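# Secure the charger's wound cable with a hair tie

## Task

Loop the hair tie around both the charger and the cable coiled on it, keeping the tie square to the charger and well away from either end. Every turn of cable that started coiled on the charger must still be coiled there, with nothing dangling free, and the tie must press all the turns against the charger's two wide faces. At the finish the charger must rest on the desk, lying flat on one of its wide faces.

## Robot and tools

Robot: two six-joint arms, left_arm and right_arm, each ending in a two-finger gripper. In the scene frame the origin sits at table-top height midway between the nominal arm bases, +z points up, +x points out over the table, and left_arm is on the +y side. Image left and right do not match the arm names. Calibrated bases: left_arm at (-0.079, +0.439, 0) m, quat_wxyz (+1.000, 0, 0, +0.004); right_arm at (+0.028, -0.716, 0) m, quat_wxyz (+1.000, 0, 0, +0.016). Each arm reports its hand pose, velocities and wrist-camera pose in its own base frame; fixed cameras and the table use the scene frame. Reported poses can be off by a few centimetres, more at long reach.

Gripper axes: fingers point along the gripper's +z, and they open and close along its y. end_effector_position is the spot between the pads when shut; fingertips extend about 33 mm past it at gaps up to 40 mm, only 9 mm when wide open. Fingers can fold: grip with the outer quarter of the pads for a true squeeze. Nearer the palm a thin part may slip or be held loosely, a wide one squeezed too hard; pressing fingertips into a surface folds them without much sign of contact.

The 18-number row (used by execute_actions and move): values in [-1, 1], left arm first, then right. Per arm, in order: dx, dy, dz, rx, ry, rz, gripper position, force_limit, speed. dx..rz are an offset, not a pose: measured from that arm's Hand target as it stood when the action or move began, along that arm's own base axes; rx, ry, rz form one rotation vector, turning about the Hand target's position. Scale: 1.0 equals 0.6 m or 180 degrees. Every row in an action is counted from the same start, and a later call starts from the new Hand target, so sending the same offset again moves further. All six zero re-asks for the current Hand target. Always send the gripper numbers you want kept; a 0 is a real command.

Gripper numbers: position +1 fully open (140 mm), pads touch near -0.8, -1 closes until blocked. force_limit (starts +1) sets pad force after a slow close: about 14 N at -1, 40 N at 0, 58 N at +1 on parts up to 40 mm; faster closing grips harder. speed (starts +1) is closing rate: about 30, 140, 250 mm/s at -1, 0, +1. To grip harder, raise force_limit and nudge position (-1 to -0.98); to grip softer, open and re-close slowly.

execute_actions: actions is a list of actions; each action is up to 15 rows, one per 1/30 s step, and a short one repeats its last row to fill 15 steps. cameras lists camera names, ["all"], or []. An empty actions list returns state plus all images.

move: target is one row or a list of up to 15 rows, all offsets from the same starting Hand targets, straight-line paths, grippers turning the short way. speed: m/s, 0.002 to 2, default 0.25 (turns limited to twice that in rad/s); one value or one per target. blend: corner rounding in m for a list, 0 means stop at each. stop_force: 10 to 80 N, one value for both arms; ends an arm's path when it feels that much push along its travel, but it misses light touches, fails near singular poses or while the gripper rotates, and the arm keeps pressing afterwards. Use it only slowly, and omit it when backing off a contact. zero (default true) re-zeros before the move. blocking=false returns early (not with stop_force). Moves last at least 0.5 s and at most 10 s, do not avoid obstacles or the other arm, and lag more when fast. Keep paths away from an arm's own base. Result adds a move: line with the ending (done, off_target, moving, held, fault) and limits (paced = pose clipped, held = steps withheld).

wait: seconds 0 to 10, arms hold last command. stop: brakes a running move; fingers continue. zoom_image: camera (cam_head_left, cam_head_right, cam_high, cam_left_wrist, cam_right_wrist; all 672x504) and region [x0, y0, x1, y1] in pixels, at most 504 each way, on the newest images. clear_fault: arm name; clears a reported torque or force fault. finished_scene: scene number (1 or 2); irreversible.

Results: Hand target is the last commanded pose after clipping (each step is clipped to within 70 mm and 16 degrees of the measured pose); the gripper may settle short, so resend the gap as an offset. object_status: 0 moving, 1 blocked while opening, 2 blocked while closing (a grip), 3 reached target or pads met. position_measured is in counts: 3 open, about 75 = 100 mm, 139 = 60 mm, 200 = 20 mm, 230 pads touching. Joint velocities may read within noise. Flange force (gripper axes) and External joint torques estimate outside loads, including held weight, with error. Tool commands shows current gripper commands.

Hazards: a torque fault at contact-torque limits (waist, shoulder 299; elbow 140; wrist joints 39.6 N m) or a force fault at 144 N stops the arm until clear_fault. Arms are stiff, so aiming even slightly past a firm contact can fault. Long loads, stretched reach or pushing unreachably heats motors (MOTOR HOT, then a 30 to 60 s brake). The clearance check may hold arms apart but not always; any press or grip between the arms can fail the scene. Avoid dropping parts, letting anything fall or be left off the table, slamming, hard pushes, and heavy twisting on the wrist.

Each tool is called after "Request:" by a JSON object that holds its "name" and its "arguments", one argument or row to a line.

## Session

Request:
{"name": "execute_actions", "arguments": {
  "actions": []
}}

Scene clock: 0.00 s.
left_arm: end_effector_position=(+0.8873, -0.3395, +0.1924) position_measured=3 object_status=3 end_effector_quat_wxyz=(-0.196, +0.785, -0.132, +0.573) | right_arm: end_effector_position=(+0.8566, +0.4731, +0.2824) position_measured=3 object_status=3 end_effector_quat_wxyz=(-0.119, +0.621, +0.308, +0.711)
Joint positions: left_arm=[-0.651 0.523 1.867 1.979 0.867 -0.368] | right_arm=[0.389 0.49 1.958 -0.296 -0.94 1.463]
Joint velocities: within noise
Joint torques (N m): no reading
External joint torques (N m): no reading
Flange force (N): no reading
Hand target: left_arm +0.8873, -0.3395, +0.1924; -0.196, +0.785, -0.132, +0.573 | right_arm +0.8566, +0.4731, +0.2824; -0.119, +0.621, +0.308, +0.711
Tool commands: left_gripper/position=+1.0 left_gripper/force_limit=+1.0 left_gripper/speed=+1.0 right_gripper/position=+1.0 right_gripper/force_limit=+1.0 right_gripper/speed=+1.0

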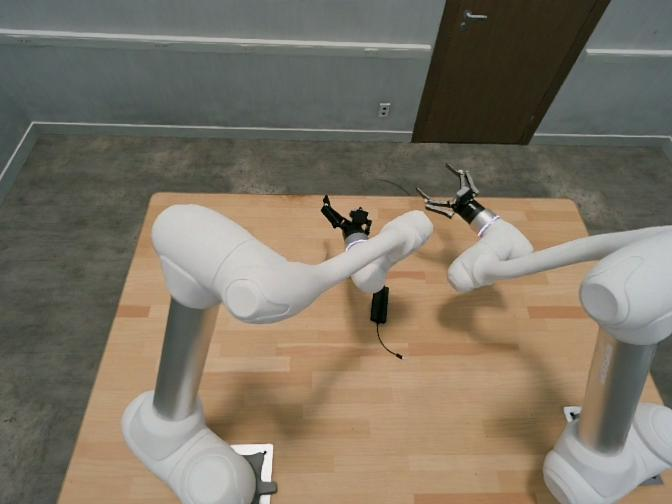

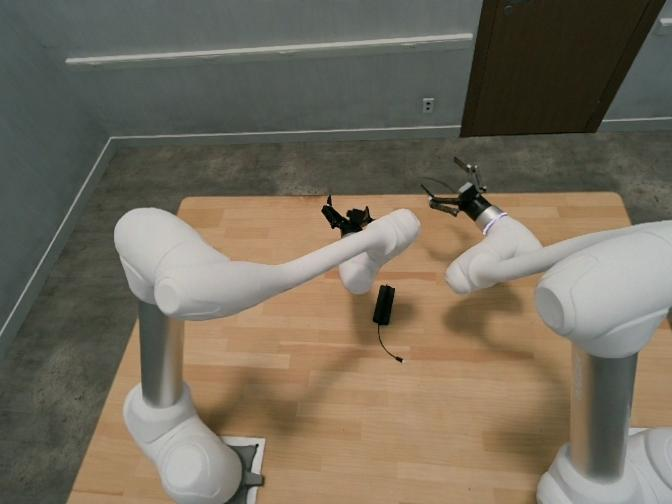

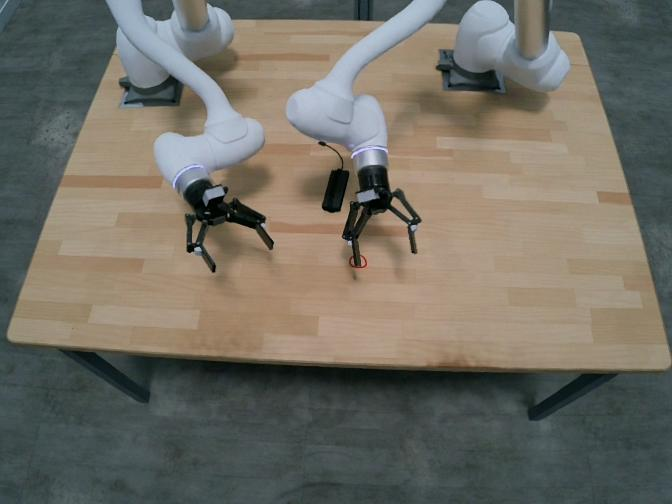

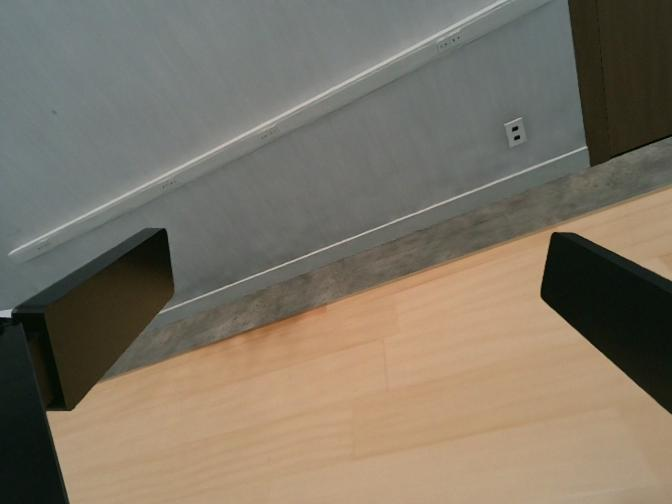

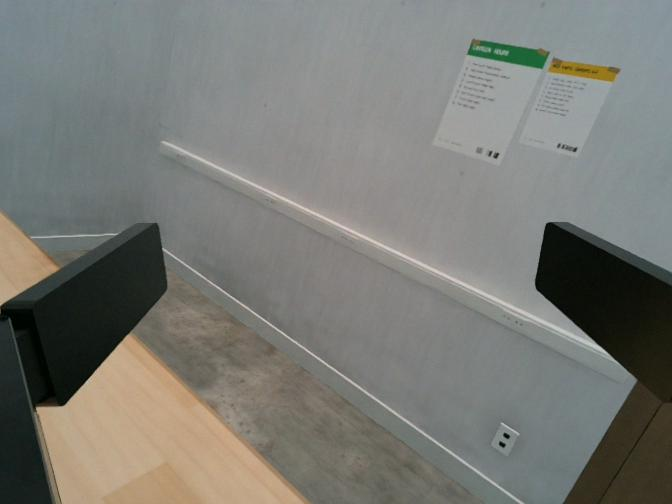

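Request:
{"name": "zoom_image", "arguments": {
  "camera": "cam_high",
  "region": [290, 120, 450, 290]
}}

Request:
{"name": "zoom_image", "arguments": {
  "camera": "cam_head_left",
  "region": [320, 260, 440, 380]
}}

Request:
{"name": "zoom_image", "arguments": {
  "camera": "cam_head_right",
  "region": [320, 260, 440, 380]
}}

Scaled by 2.965.

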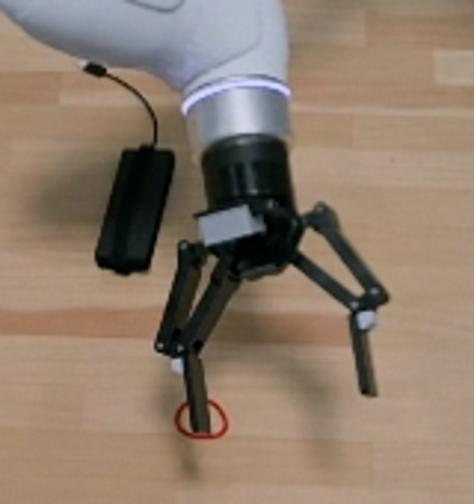

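Scaled by 4.200.

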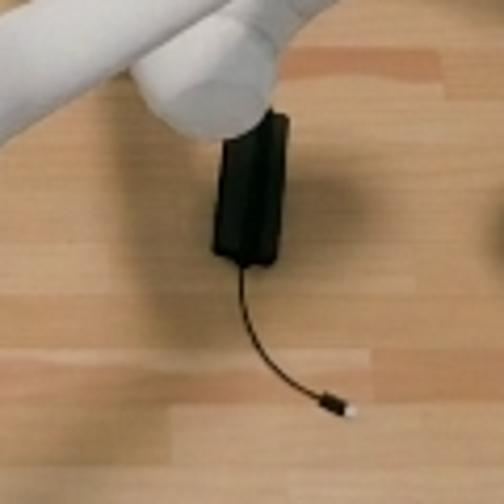

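Scaled by 4.200.

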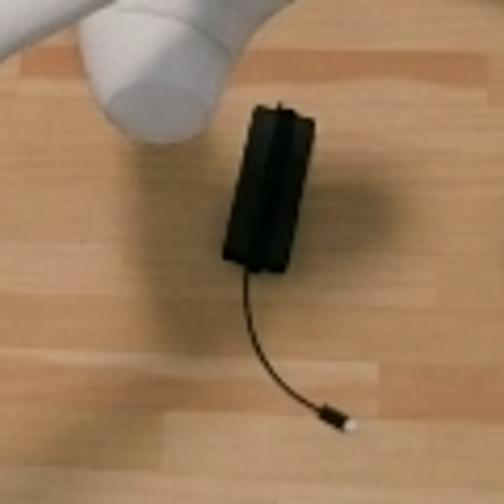

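Request:
{"name": "move", "arguments": {
  "target": [
    [-0.228, -0.067, 0.346, -0.1345, 0.3936, 0.0906, 1, 1, 1, 0, -0.167, 0.2, -0.087, 0.52, -0.2253, 1, 1, 1]
  ],
  "speed": 0.4,
  "cameras": ["all"]
}}

Scene clock: 40.63 s.
left_arm: end_effector_position=(+0.7505, -0.3797, +0.4001) position_measured=3 object_status=3 end_effector_quat_wxyz=(+0.000, +1.000, +0.000, +0.000) | right_arm: end_effector_position=(+0.8565, +0.3729, +0.4024) position_measured=3 object_status=3 end_effector_quat_wxyz=(+0.000, +1.000, +0.000, +0.000)
Joint positions: left_arm=[-0.509 0.472 1.049 0 1.62 1.061] | right_arm=[0.374 0.664 0.737 0 1.739 1.944]
Joint torques (N m): left_arm=[-1.46 -91.08 -40.95 4.29 0.2 0.32] | right_arm=[-2.06 -111.02 -41.03 4.77 -0.37 -0.3]
External joint torques (N m): left_arm=[1.23 1 -1.51 0.07 -0.25 -0.32] | right_arm=[2.06 4.43 -0.97 -0.48 0.31 0.3]
Flange force (N): left_arm=[5.7 1.7 -2.5] | right_arm=[12.8 -8.3 -4.9]
Hand target: left_arm +0.7505, -0.3797, +0.4000; +0.000, +1.000, +0.000, +0.000 | right_arm +0.8566, +0.3729, +0.4024; +0.000, +1.000, +0.000, +0.000
Off the commanded pose: left_arm 0.000 m, 0 deg | right_arm 0.000 m, 0 deg.
move: done

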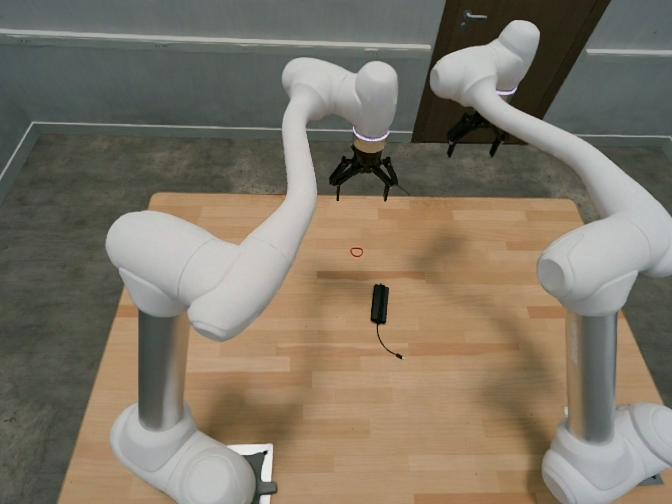

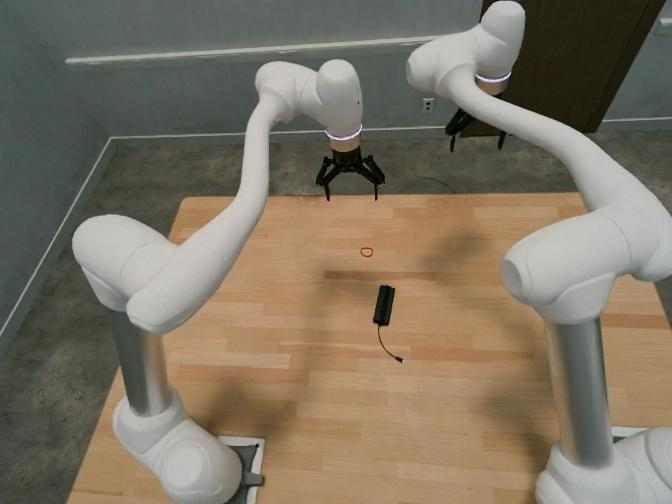

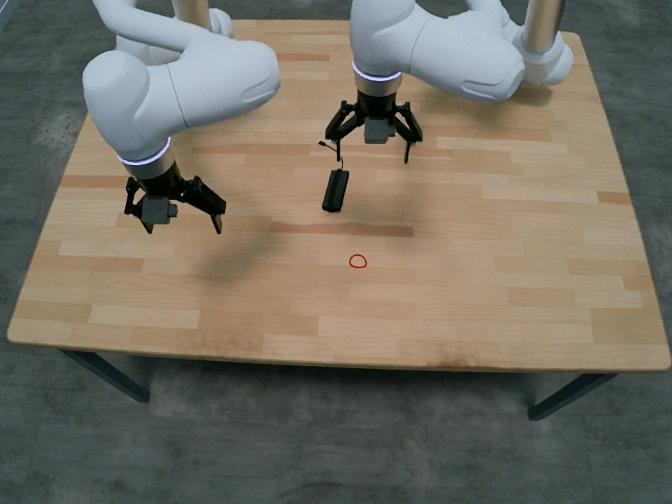

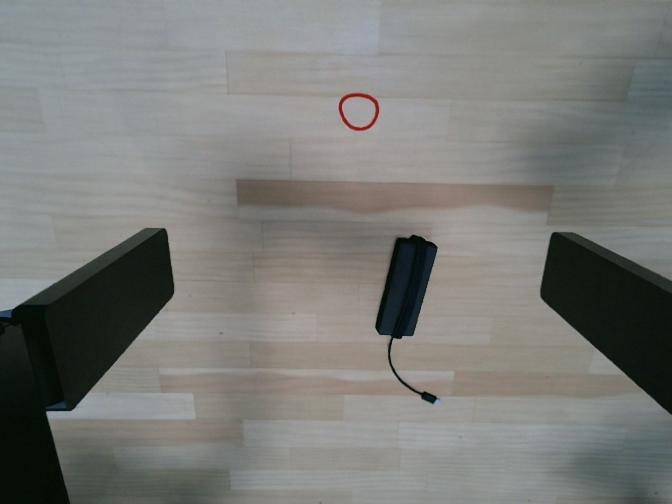

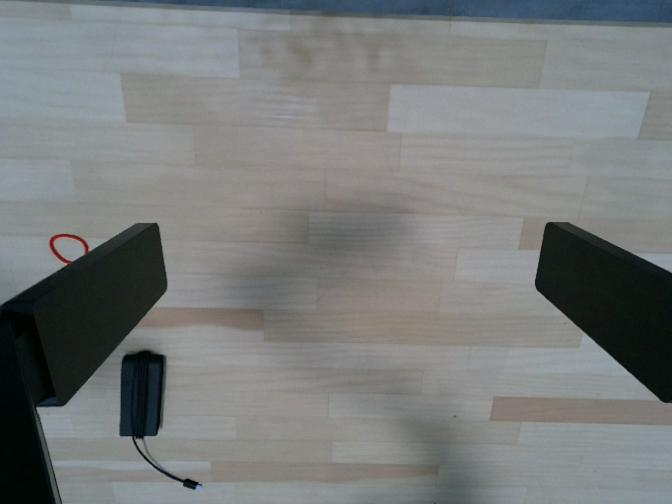

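Request:
{"name": "zoom_image", "arguments": {
  "camera": "cam_left_wrist",
  "region": [330, 220, 490, 420]
}}

Request:
{"name": "zoom_image", "arguments": {
  "camera": "cam_left_wrist",
  "region": [320, 80, 400, 140]
}}

Request:
{"name": "zoom_image", "arguments": {
  "camera": "cam_left_wrist",
  "region": [0, 200, 336, 504]
}}

Request:
{"name": "zoom_image", "arguments": {
  "camera": "cam_right_wrist",
  "region": [80, 320, 230, 500]
}}

Scaled by 2.520.

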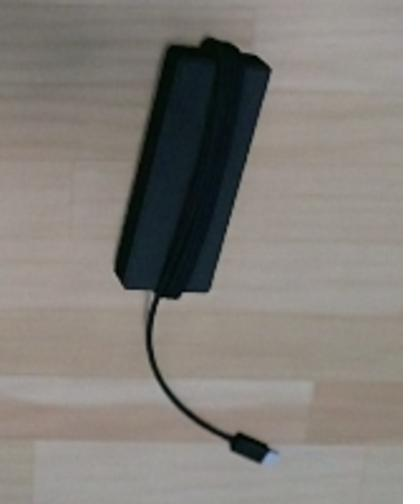

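Scaled by 6.300.

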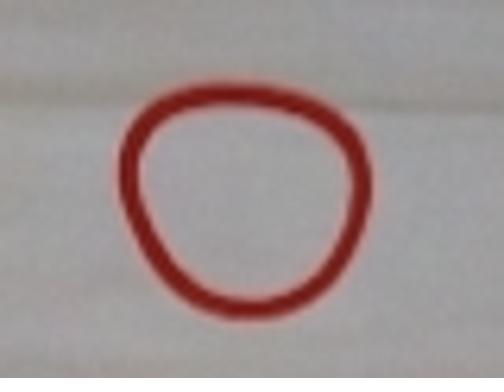

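Scaled by 1.500.

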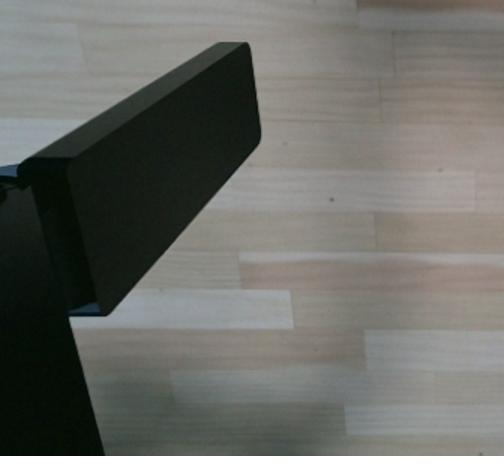

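Scaled by 2.800.

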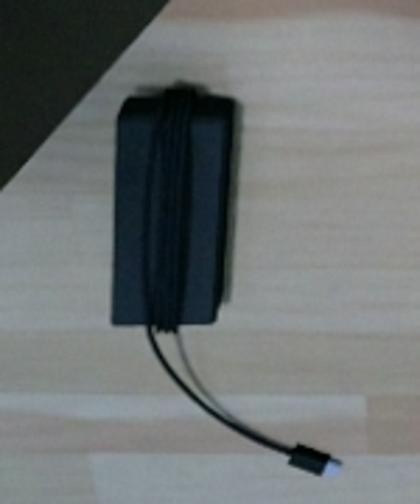

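Request:
{"name": "move", "arguments": {
  "target": [
    [0.066, -0.03, -0.333, 0, 0, 0, 1, 1, 1, 0, 0, 0, 0, 0, 0, 1, 1, 1]
  ],
  "speed": 0.4,
  "cameras": ["cam_left_wrist", "cam_high"]
}}

Scene clock: 137.93 s.
left_arm: end_effector_position=(+0.7901, -0.3977, +0.2004) position_measured=3 object_status=3 end_effector_quat_wxyz=(+0.000, +1.000, +0.000, +0.000) | right_arm: end_effector_position=(+0.8566, +0.3729, +0.4024) position_measured=3 object_status=3 end_effector_quat_wxyz=(+0.000, +1.000, +0.000, +0.000)
Joint positions: left_arm=[-0.505 0.584 1.234 0 1.323 1.065] | right_arm=[0.374 0.664 0.737 0 1.739 1.944]
Joint torques (N m): left_arm=[-1.2 -98.69 -39.7 4.17 0.2 0.23] | right_arm=[-2.04 -110.26 -41.24 4.78 -0.31 -0.3]
External joint torques (N m): left_arm=[0.88 -0.38 -1.57 0.08 -0.25 -0.23] | right_arm=[2.72 3.23 -0.82 -0.46 0.26 0.3]
Flange force (N): left_arm=[3.4 0.9 -1.6] | right_arm=[9.3 -7.5 -3.9]
Hand target: left_arm +0.7901, -0.3977, +0.2002; +0.000, +1.000, +0.000, +0.000 | right_arm +0.8566, +0.3729, +0.4024; +0.000, +1.000, +0.000, +0.000
Off the commanded pose: left_arm 0.000 m, 0 deg | right_arm 0.000 m, 0 deg.
move: done
Images, in order (width x height): cam_high 672x504, cam_left_wrist 672x504.

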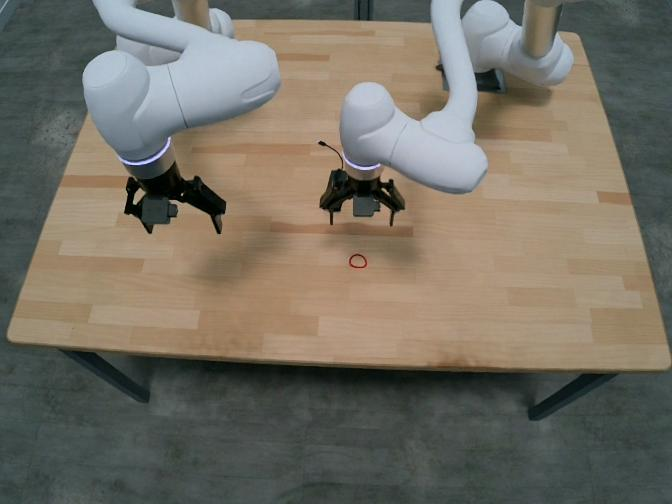

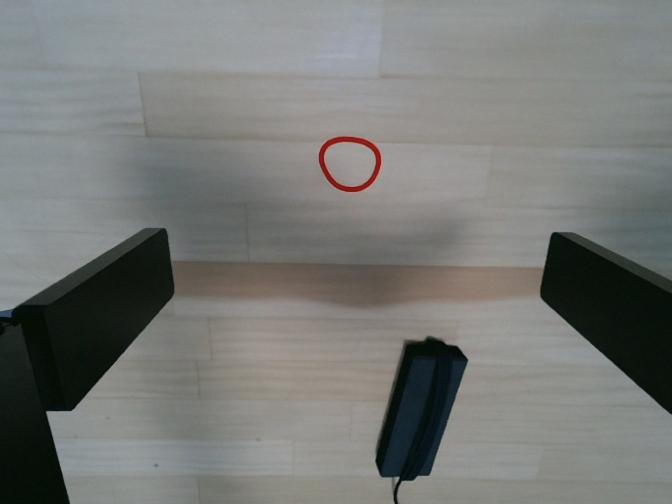

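Request:
{"name": "move", "arguments": {
  "target": [
    [0.01, -0.006, -0.183, 0, 0, 0, 1, 1, 1, 0, 0, 0, 0, 0, 0, 1, 1, 1]
  ],
  "speed": 0.3,
  "cameras": ["cam_left_wrist", "cam_high"]
}}

Scene clock: 143.17 s.
left_arm: end_effector_position=(+0.7962, -0.4013, +0.0906) position_measured=3 object_status=3 end_effector_quat_wxyz=(+0.000, +1.000, +0.000, +0.000) | right_arm: end_effector_position=(+0.8566, +0.3729, +0.4024) position_measured=3 object_status=3 end_effector_quat_wxyz=(+0.000, +1.000, +0.000, +0.000)
Joint positions: left_arm=[-0.505 0.654 1.323 0 1.163 1.065] | right_arm=[0.374 0.664 0.737 0 1.739 1.944]
Joint torques (N m): left_arm=[-1.54 -103.17 -37.77 3.97 0.14 0.3] | right_arm=[-2.06 -110.13 -41.24 4.78 -0.34 -0.31]
External joint torques (N m): left_arm=[1.11 0.49 -1.26 0.05 -0.19 -0.3] | right_arm=[2.27 3.79 -0.61 -0.5 0.29 0.31]
Flange force (N): left_arm=[3.9 0.9 -0.4] | right_arm=[9.9 -7.3 -3.6]
Hand target: left_arm +0.7961, -0.4013, +0.0904; +0.000, +1.000, +0.000, +0.000 | right_arm +0.8566, +0.3729, +0.4024; +0.000, +1.000, +0.000, +0.000
Off the commanded pose: left_arm 0.000 m, 0 deg | right_arm 0.000 m, 0 deg.
move: done
Images, in order (width x height): cam_high 672x504, cam_left_wrist 672x504.

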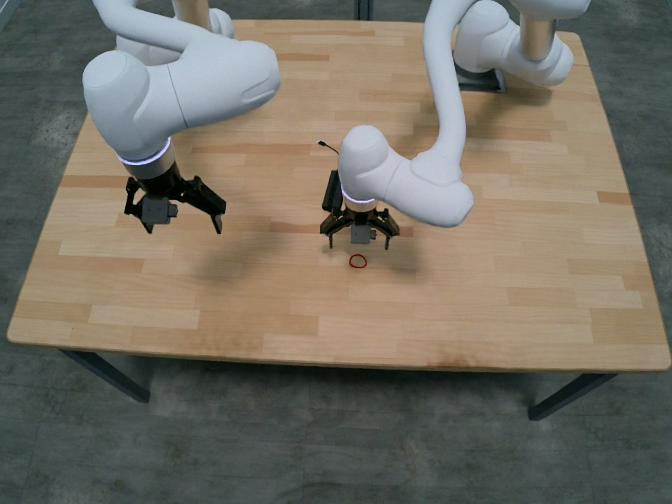

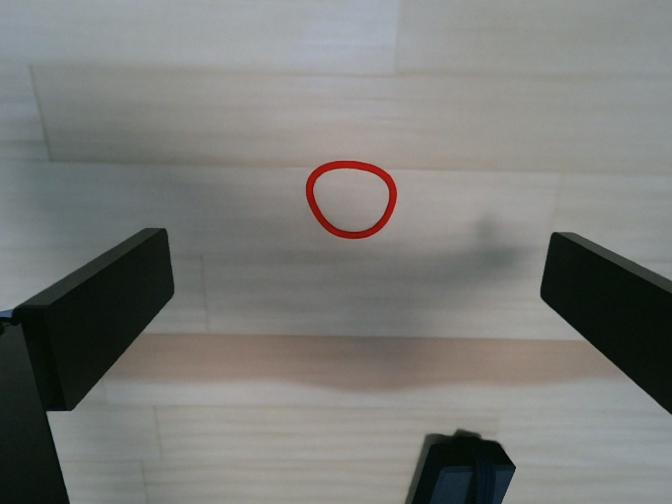

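Request:
{"name": "move", "arguments": {
  "target": [
    [0, 0, -0.0, 0, 0, 0, -1, -1, 0, 0, 0, 0, 0, 0, 0, 1, 1, 1]
  ],
  "cameras": ["cam_left_wrist"]
}}

Request:
{"name": "zoom_image", "arguments": {
  "camera": "cam_left_wrist",
  "region": [240, 130, 480, 330]
}}

Scene clock: 151.77 s.
left_arm: end_effector_position=(+0.7961, -0.4013, +0.0904) position_measured=233 object_status=3 end_effector_quat_wxyz=(+0.000, +1.000, +0.000, +0.000) | right_arm: end_effector_position=(+0.8566, +0.3729, +0.4024) position_measured=3 object_status=3 end_effector_quat_wxyz=(+0.000, +1.000, +0.000, +0.000)
Joint positions: left_arm=[-0.505 0.655 1.323 0 1.163 1.065] | right_arm=[0.374 0.664 0.737 0 1.739 1.944]
Joint torques (N m): left_arm=[-1.12 -103.41 -37.58 3.93 0.19 0.31] | right_arm=[-2.22 -110.05 -41.21 4.8 -0.32 -0.29]
External joint torques (N m): left_arm=[1.26 0.52 -1.46 0.1 -0.24 -0.31] | right_arm=[2.15 3.21 -0.84 -0.51 0.27 0.29]
Flange force (N): left_arm=[4.5 1.0 -0.5] | right_arm=[9.5 -7.0 -3.9]
Hand target: left_arm +0.7961, -0.4013, +0.0904; +0.000, +1.000, +0.000, +0.000 | right_arm +0.8566, +0.3729, +0.4024; +0.000, +1.000, +0.000, +0.000
Off the commanded pose: left_arm 0.000 m, 0 deg | right_arm 0.000 m, 0 deg.
move: done
Images, in order (width x height): cam_left_wrist 672x504.

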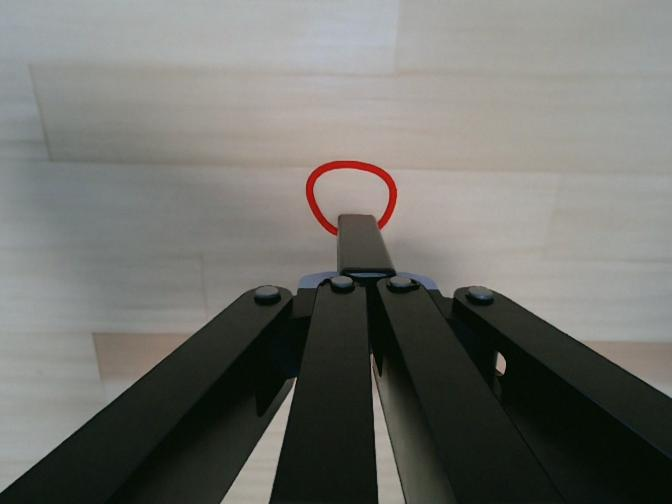

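Scaled by 2.100.

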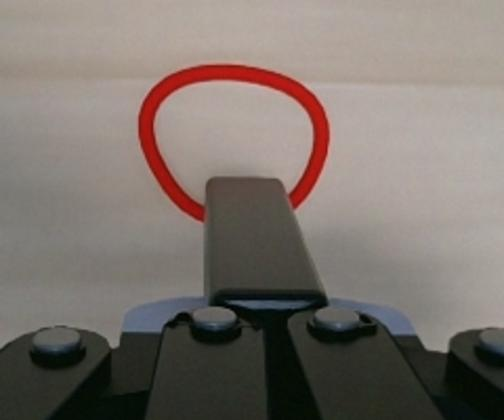

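Request:
{"name": "move", "arguments": {
  "target": [
    [0.0148, 0, -0.0733, 0, 0, 0, -1, -1, 0, 0, 0, 0, 0, 0, 0, 1, 1, 1]
  ],
  "speed": 0.15,
  "cameras": ["cam_left_wrist"]
}}

Request:
{"name": "zoom_image", "arguments": {
  "camera": "cam_left_wrist",
  "region": [240, 130, 480, 330]
}}

Scene clock: 170.60 s.
left_arm: end_effector_position=(+0.8050, -0.4013, +0.0465) position_measured=233 object_status=3 end_effector_quat_wxyz=(+0.000, +1.000, +0.000, +0.000) | right_arm: end_effector_position=(+0.8566, +0.3729, +0.4024) position_measured=3 object_status=3 end_effector_quat_wxyz=(+0.000, +1.000, +0.000, +0.000)
Joint positions: left_arm=[-0.501 0.697 1.335 0 1.109 1.07] | right_arm=[0.374 0.664 0.737 0 1.739 1.944]
Joint torques (N m): left_arm=[-1.74 -106.28 -36.8 3.89 0.16 0.35] | right_arm=[-2.1 -110.25 -41.22 4.78 -0.33 -0.29]
External joint torques (N m): left_arm=[1.21 0.81 -1.33 0.03 -0.21 -0.35] | right_arm=[2.09 3.16 -0.93 -0.48 0.28 0.28]
Flange force (N): left_arm=[4.5 1.2 0.0] | right_arm=[9.8 -7.0 -4.2]
Hand target: left_arm +0.8050, -0.4013, +0.0465; +0.000, +1.000, +0.000, +0.000 | right_arm +0.8566, +0.3729, +0.4024; +0.000, +1.000, +0.000, +0.000
Off the commanded pose: left_arm 0.000 m, 0 deg | right_arm 0.000 m, 0 deg.
move: done
Images, in order (width x height): cam_left_wrist 672x504.

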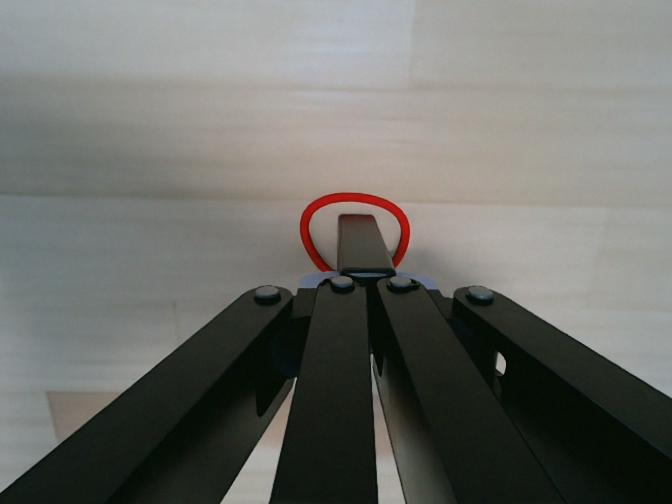

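Scaled by 2.100.

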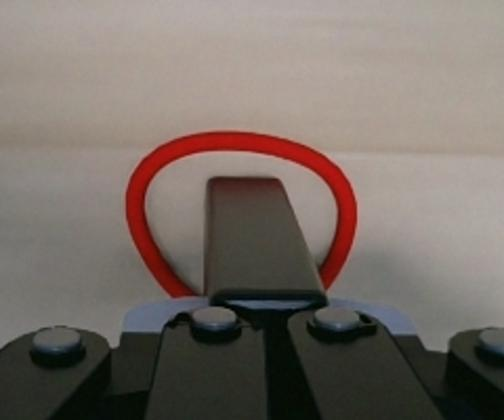

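Request:
{"name": "move", "arguments": {
  "target": [
    [-0.0025, 0, -0.03, 0, 0, 0, -1, -1, 0, 0, 0, 0, 0, 0, 0, 1, 1, 1]
  ],
  "speed": 0.01,
  "stop_force": 10,
  "cameras": ["cam_left_wrist"]
}}

Request:
{"name": "zoom_image", "arguments": {
  "camera": "cam_left_wrist",
  "region": [240, 130, 480, 330]
}}

Scene clock: 181.10 s.
left_arm: end_effector_position=(+0.8040, -0.4013, +0.0345) position_measured=233 object_status=3 end_effector_quat_wxyz=(+0.000, +1.000, +0.000, +0.000) | right_arm: end_effector_position=(+0.8566, +0.3729, +0.4024) position_measured=3 object_status=3 end_effector_quat_wxyz=(+0.000, +1.000, +0.000, +0.000)
Joint positions: left_arm=[-0.501 0.705 1.345 0 1.091 1.069] | right_arm=[0.374 0.664 0.737 0 1.739 1.944]
Joint torques (N m): left_arm=[-2.5 -85.8 -28.26 3.22 -1.84 0.31] | right_arm=[-2.07 -110.21 -41.3 4.79 -0.29 -0.3]
External joint torques (N m): left_arm=[2.57 -19.9 -9.51 0.67 1.79 -0.31] | right_arm=[2.13 3.58 -0.67 -0.5 0.24 0.3]
Flange force (N): left_arm=[-0.4 -3.0 -23.7] | right_arm=[9.6 -7.0 -3.6]
Hand target: left_arm +0.8040, -0.4013, +0.0345; +0.000, +1.000, +0.000, +0.000 (not the last commanded pose) | right_arm +0.8566, +0.3729, +0.4024; +0.000, +1.000, +0.000, +0.000
Off the commanded pose: left_arm 0.006 m, 0 deg | right_arm 0.000 m, 0 deg.
move: contact (left_arm)
Images, in order (width x height): cam_left_wrist 672x504.

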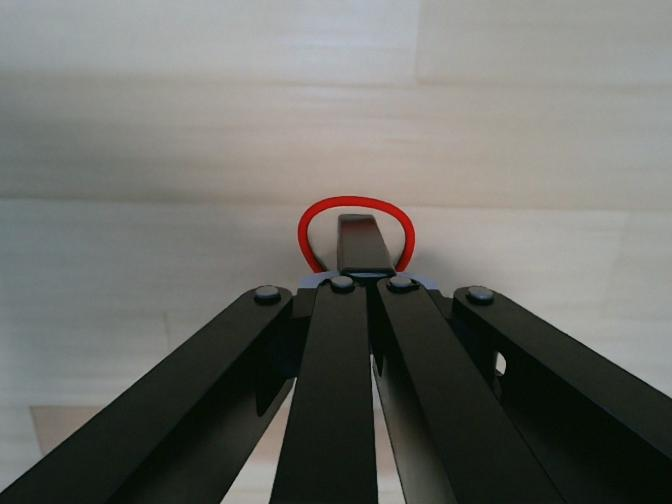

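Scaled by 2.100.

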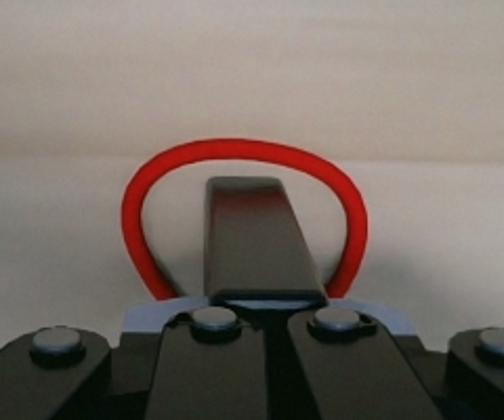

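Request:
{"name": "move", "arguments": {
  "target": [
    [0, 0, 0.0015, 0, 0, 0, -1, -1, -1, 0, 0, 0, 0, 0, 0, 1, 1, 1]
  ],
  "speed": 0.01
}}

Scene clock: 190.03 s.
left_arm: end_effector_position=(+0.8040, -0.4013, +0.0353) position_measured=233 object_status=3 end_effector_quat_wxyz=(+0.000, +1.000, +0.000, +0.000) | right_arm: end_effector_position=(+0.8566, +0.3729, +0.4024) position_measured=3 object_status=3 end_effector_quat_wxyz=(+0.000, +1.000, +0.000, +0.000)
Joint positions: left_arm=[-0.501 0.704 1.344 0 1.092 1.069] | right_arm=[0.374 0.664 0.737 0 1.739 1.944]
Joint torques (N m): left_arm=[-1.65 -106.39 -36.3 3.82 0.19 0.33] | right_arm=[-2.12 -110.43 -41.21 4.79 -0.31 -0.33]
External joint torques (N m): left_arm=[1.83 0.75 -1.46 0.08 -0.24 -0.33] | right_arm=[2.16 2.77 -1.19 -0.46 0.26 0.33]
Flange force (N): left_arm=[5.0 0.6 0.0] | right_arm=[9.8 -7.2 -4.6]
Hand target: left_arm +0.8040, -0.4013, +0.0354; +0.000, +1.000, +0.000, +0.000 | right_arm +0.8566, +0.3729, +0.4024; +0.000, +1.000, +0.000, +0.000
Off the commanded pose: left_arm 0.000 m, 0 deg | right_arm 0.000 m, 0 deg.
move: done

Request:
{"name": "move", "arguments": {
  "target": [
    [0, 0, 0, 0, 0, 0, -0.5, 0, -1, 0, 0, 0, 0, 0, 0, 1, 1, 1]
  ],
  "speed": 0.01,
  "cameras": ["cam_left_wrist"]
}}

Request:
{"name": "zoom_image", "arguments": {
  "camera": "cam_left_wrist",
  "region": [240, 130, 480, 330]
}}

Scene clock: 193.83 s.
left_arm: end_effector_position=(+0.8040, -0.4013, +0.0354) position_measured=192 object_status=0 end_effector_quat_wxyz=(+0.000, +1.000, +0.000, +0.000) | right_arm: end_effector_position=(+0.8566, +0.3729, +0.4024) position_measured=3 object_status=3 end_effector_quat_wxyz=(+0.000, +1.000, +0.000, +0.000)
Joint positions: left_arm=[-0.501 0.704 1.344 0 1.092 1.069] | right_arm=[0.374 0.664 0.737 0 1.739 1.944]
Joint torques (N m): left_arm=[-1.44 -105.19 -35.74 3.82 0.2 0.33] | right_arm=[-2.15 -110.26 -41.23 4.78 -0.3 -0.29]
External joint torques (N m): left_arm=[1.05 -0.44 -2.05 0.07 -0.25 -0.33] | right_arm=[2.43 3.02 -0.9 -0.47 0.25 0.29]
Flange force (N): left_arm=[4.4 1.3 -1.3] | right_arm=[9.2 -7.2 -4.0]
Hand target: left_arm +0.8040, -0.4013, +0.0354; +0.000, +1.000, +0.000, +0.000 | right_arm +0.8566, +0.3729, +0.4024; +0.000, +1.000, +0.000, +0.000
Off the commanded pose: left_arm 0.000 m, 0 deg | right_arm 0.000 m, 0 deg.
move: done
Images, in order (width x height): cam_left_wrist 672x504.

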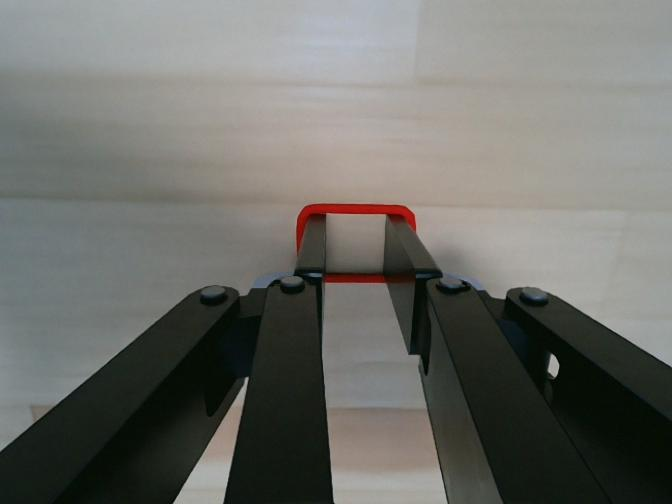

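Scaled by 2.100.

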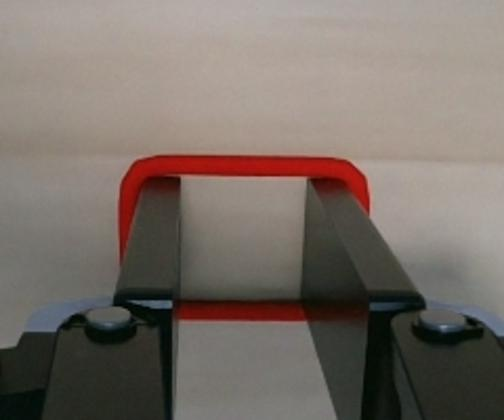

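Request:
{"name": "move", "arguments": {
  "target": [
    [0, 0, 0, 0, 0, 0, -0.38, 0, -1, 0, 0, 0, 0, 0, 0, 1, 1, 1],
    [0, 0, 0.1, 0, 0, 0, -0.38, 0, -1, 0, 0, 0, 0, 0, 0, 1, 1, 1]
  ],
  "speed": 0.05,
  "cameras": ["cam_left_wrist"]
}}

Request:
{"name": "zoom_image", "arguments": {
  "camera": "cam_left_wrist",
  "region": [240, 130, 480, 330]
}}

Scene clock: 201.07 s.
left_arm: end_effector_position=(+0.8040, -0.4013, +0.0954) position_measured=177 object_status=3 end_effector_quat_wxyz=(+0.000, +1.000, +0.000, +0.000) | right_arm: end_effector_position=(+0.8566, +0.3729, +0.4024) position_measured=3 object_status=3 end_effector_quat_wxyz=(+0.000, +1.000, +0.000, +0.000)
Joint positions: left_arm=[-0.501 0.662 1.301 0 1.178 1.069] | right_arm=[0.374 0.664 0.737 0 1.739 1.944]
Joint torques (N m): left_arm=[-1.51 -104.21 -37.78 3.99 0.18 0.32] | right_arm=[-2.22 -110.34 -41.33 4.79 -0.34 -0.31]
External joint torques (N m): left_arm=[2.38 0.24 -1.54 0.09 -0.22 -0.32] | right_arm=[1.86 3.24 -0.85 -0.49 0.28 0.31]
Flange force (N): left_arm=[4.9 -0.1 -0.8] | right_arm=[9.7 -6.8 -4.0]
Hand target: left_arm +0.8040, -0.4013, +0.0954; +0.000, +1.000, +0.000, +0.000 | right_arm +0.8566, +0.3729, +0.4024; +0.000, +1.000, +0.000, +0.000
Off the commanded pose: left_arm 0.000 m, 0 deg | right_arm 0.000 m, 0 deg.
move: done
Images, in order (width x height): cam_left_wrist 672x504.

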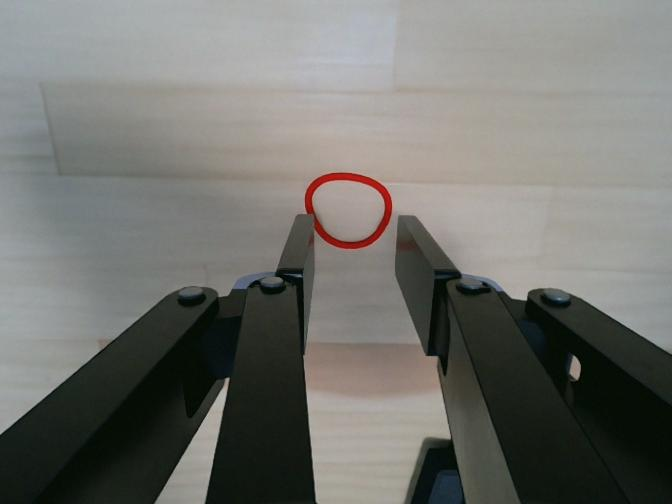

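Scaled by 2.100.

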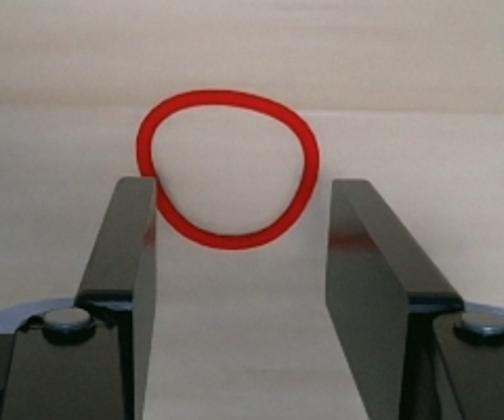

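Request:
{"name": "move", "arguments": {
  "target": [
    [0.0015, 0.0407, 0, 0, 0, 0, -0.5, -1, 0, 0, 0, 0, 0, 0, 0, 1, 1, 1],
    [0.0015, 0.0407, -0.06, 0, 0, 0, -0.5, -1, 0, 0, 0, 0, 0, 0, 0, 1, 1, 1]
  ],
  "speed": 0.1,
  "cameras": ["cam_left_wrist"]
}}

Request:
{"name": "zoom_image", "arguments": {
  "camera": "cam_left_wrist",
  "region": [240, 130, 480, 330]
}}

Scene clock: 227.40 s.
left_arm: end_effector_position=(+0.8050, -0.3769, +0.0595) position_measured=192 object_status=3 end_effector_quat_wxyz=(+0.000, +1.000, +0.000, +0.000) | right_arm: end_effector_position=(+0.8566, +0.3729, +0.4024) position_measured=3 object_status=3 end_effector_quat_wxyz=(+0.000, +1.000, +0.000, +0.000)
Joint positions: left_arm=[-0.477 0.672 1.354 0 1.115 1.094] | right_arm=[0.374 0.664 0.737 0 1.739 1.944]
Joint torques (N m): left_arm=[-1.59 -104.26 -36.88 3.85 0.17 0.31] | right_arm=[-2.02 -110.21 -41.23 4.78 -0.31 -0.31]
External joint torques (N m): left_arm=[2.14 1 -1.27 0.1 -0.23 -0.31] | right_arm=[1.78 3.27 -0.87 -0.49 0.26 0.31]
Flange force (N): left_arm=[5.1 0.1 0.2] | right_arm=[9.9 -6.7 -4.0]
Hand target: left_arm +0.8049, -0.3769, +0.0594; +0.000, +1.000, +0.000, +0.000 | right_arm +0.8566, +0.3729, +0.4024; +0.000, +1.000, +0.000, +0.000
Off the commanded pose: left_arm 0.000 m, 0 deg | right_arm 0.000 m, 0 deg.
move: done
Images, in order (width x height): cam_left_wrist 672x504.

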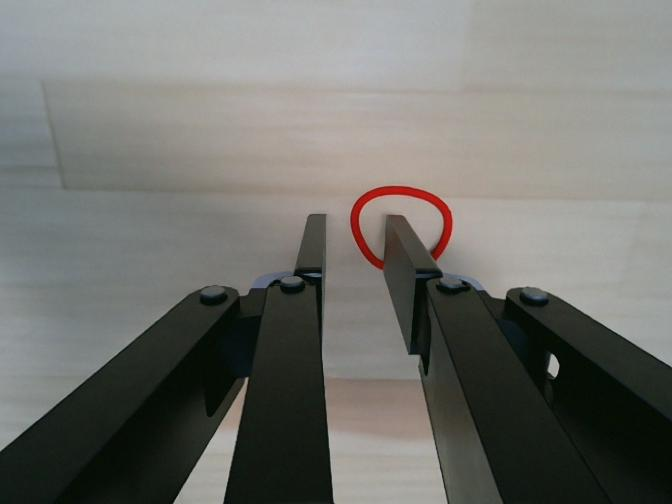

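Scaled by 2.100.

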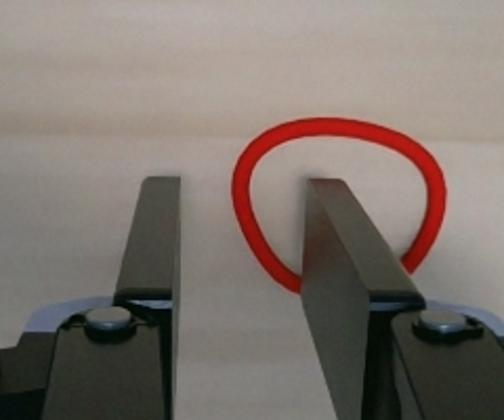

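Request:
{"name": "move", "arguments": {
  "target": [
    [0, 0, -0.039, 0, 0, 0, -0.5, -1, 0, 0, 0, 0, 0, 0, 0, 1, 1, 1]
  ],
  "speed": 0.05
}}

Request:
{"name": "move", "arguments": {
  "target": [
    [0, 0, 0, 0, 0, 0, -1, -1, -1, 0, 0, 0, 0, 0, 0, 1, 1, 1]
  ],
  "speed": 0.05,
  "cameras": ["cam_left_wrist"]
}}

Request:
{"name": "zoom_image", "arguments": {
  "camera": "cam_left_wrist",
  "region": [240, 130, 480, 330]
}}

Scene clock: 231.03 s.
left_arm: end_effector_position=(+0.8050, -0.3769, +0.0360) position_measured=192 object_status=3 end_effector_quat_wxyz=(+0.000, +1.000, +0.000, +0.000) | right_arm: end_effector_position=(+0.8566, +0.3729, +0.4024) position_measured=3 object_status=3 end_effector_quat_wxyz=(+0.000, +1.000, +0.000, +0.000)
Joint positions: left_arm=[-0.477 0.689 1.37 0 1.082 1.094] | right_arm=[0.374 0.664 0.737 0 1.739 1.944]
Joint torques (N m): left_arm=[-1.05 -104.91 -36.04 3.79 0.21 0.26] | right_arm=[-1.87 -110.35 -41.28 4.78 -0.29 -0.33]
External joint torques (N m): left_arm=[1.26 0.72 -1.46 0.07 -0.26 -0.26] | right_arm=[1.89 3.57 -0.79 -0.48 0.23 0.33]
Flange force (N): left_arm=[4.7 0.9 0.0] | right_arm=[10.1 -7.0 -3.9]
Hand target: left_arm +0.8049, -0.3769, +0.0360; +0.000, +1.000, +0.000, +0.000 | right_arm +0.8566, +0.3729, +0.4024; +0.000, +1.000, +0.000, +0.000
Off the commanded pose: left_arm 0.000 m, 0 deg | right_arm 0.000 m, 0 deg.
move: done

Scene clock: 231.97 s.
left_arm: end_effector_position=(+0.8049, -0.3769, +0.0360) position_measured=225 object_status=2 end_effector_quat_wxyz=(+0.000, +1.000, +0.000, +0.000) | right_arm: end_effector_position=(+0.8566, +0.3729, +0.4024) position_measured=3 object_status=3 end_effector_quat_wxyz=(+0.000, +1.000, +0.000, +0.000)
Joint positions: left_arm=[-0.477 0.689 1.37 0 1.082 1.094] | right_arm=[0.374 0.664 0.737 0 1.739 1.944]
Joint torques (N m): left_arm=[-1.36 -104.54 -36.04 3.76 0.15 0.32] | right_arm=[-2.01 -110.35 -41.31 4.77 -0.33 -0.29]
External joint torques (N m): left_arm=[0.89 0.44 -1.51 0.1 -0.2 -0.32] | right_arm=[1.93 3.84 -0.61 -0.49 0.27 0.29]
Flange force (N): left_arm=[4.2 1.3 -0.3] | right_arm=[10.1 -7.0 -3.7]
Hand target: left_arm +0.8049, -0.3769, +0.0360; +0.000, +1.000, +0.000, +0.000 | right_arm +0.8566, +0.3729, +0.4024; +0.000, +1.000, +0.000, +0.000
Off the commanded pose: left_arm 0.000 m, 0 deg | right_arm 0.000 m, 0 deg.
move: done
Images, in order (width x height): cam_left_wrist 672x504.

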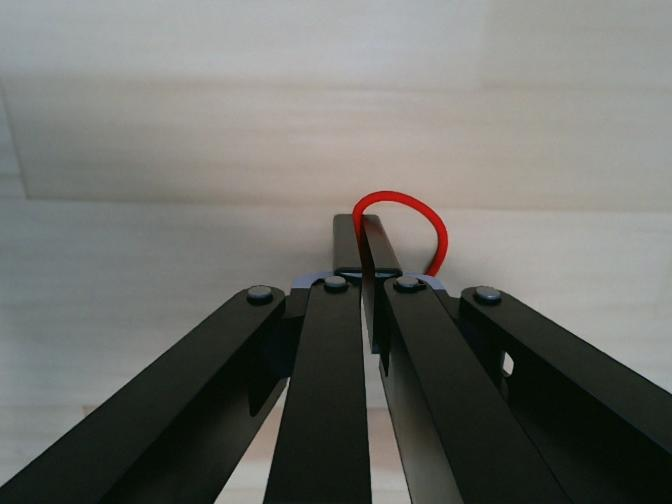

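Scaled by 2.100.

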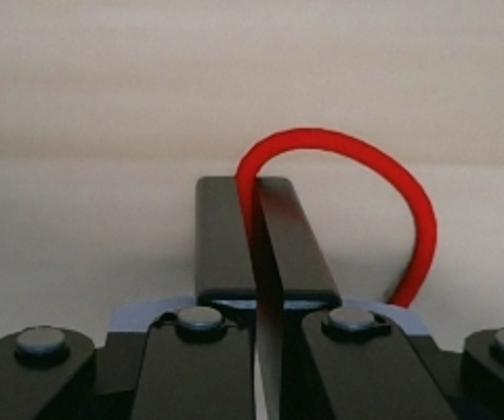

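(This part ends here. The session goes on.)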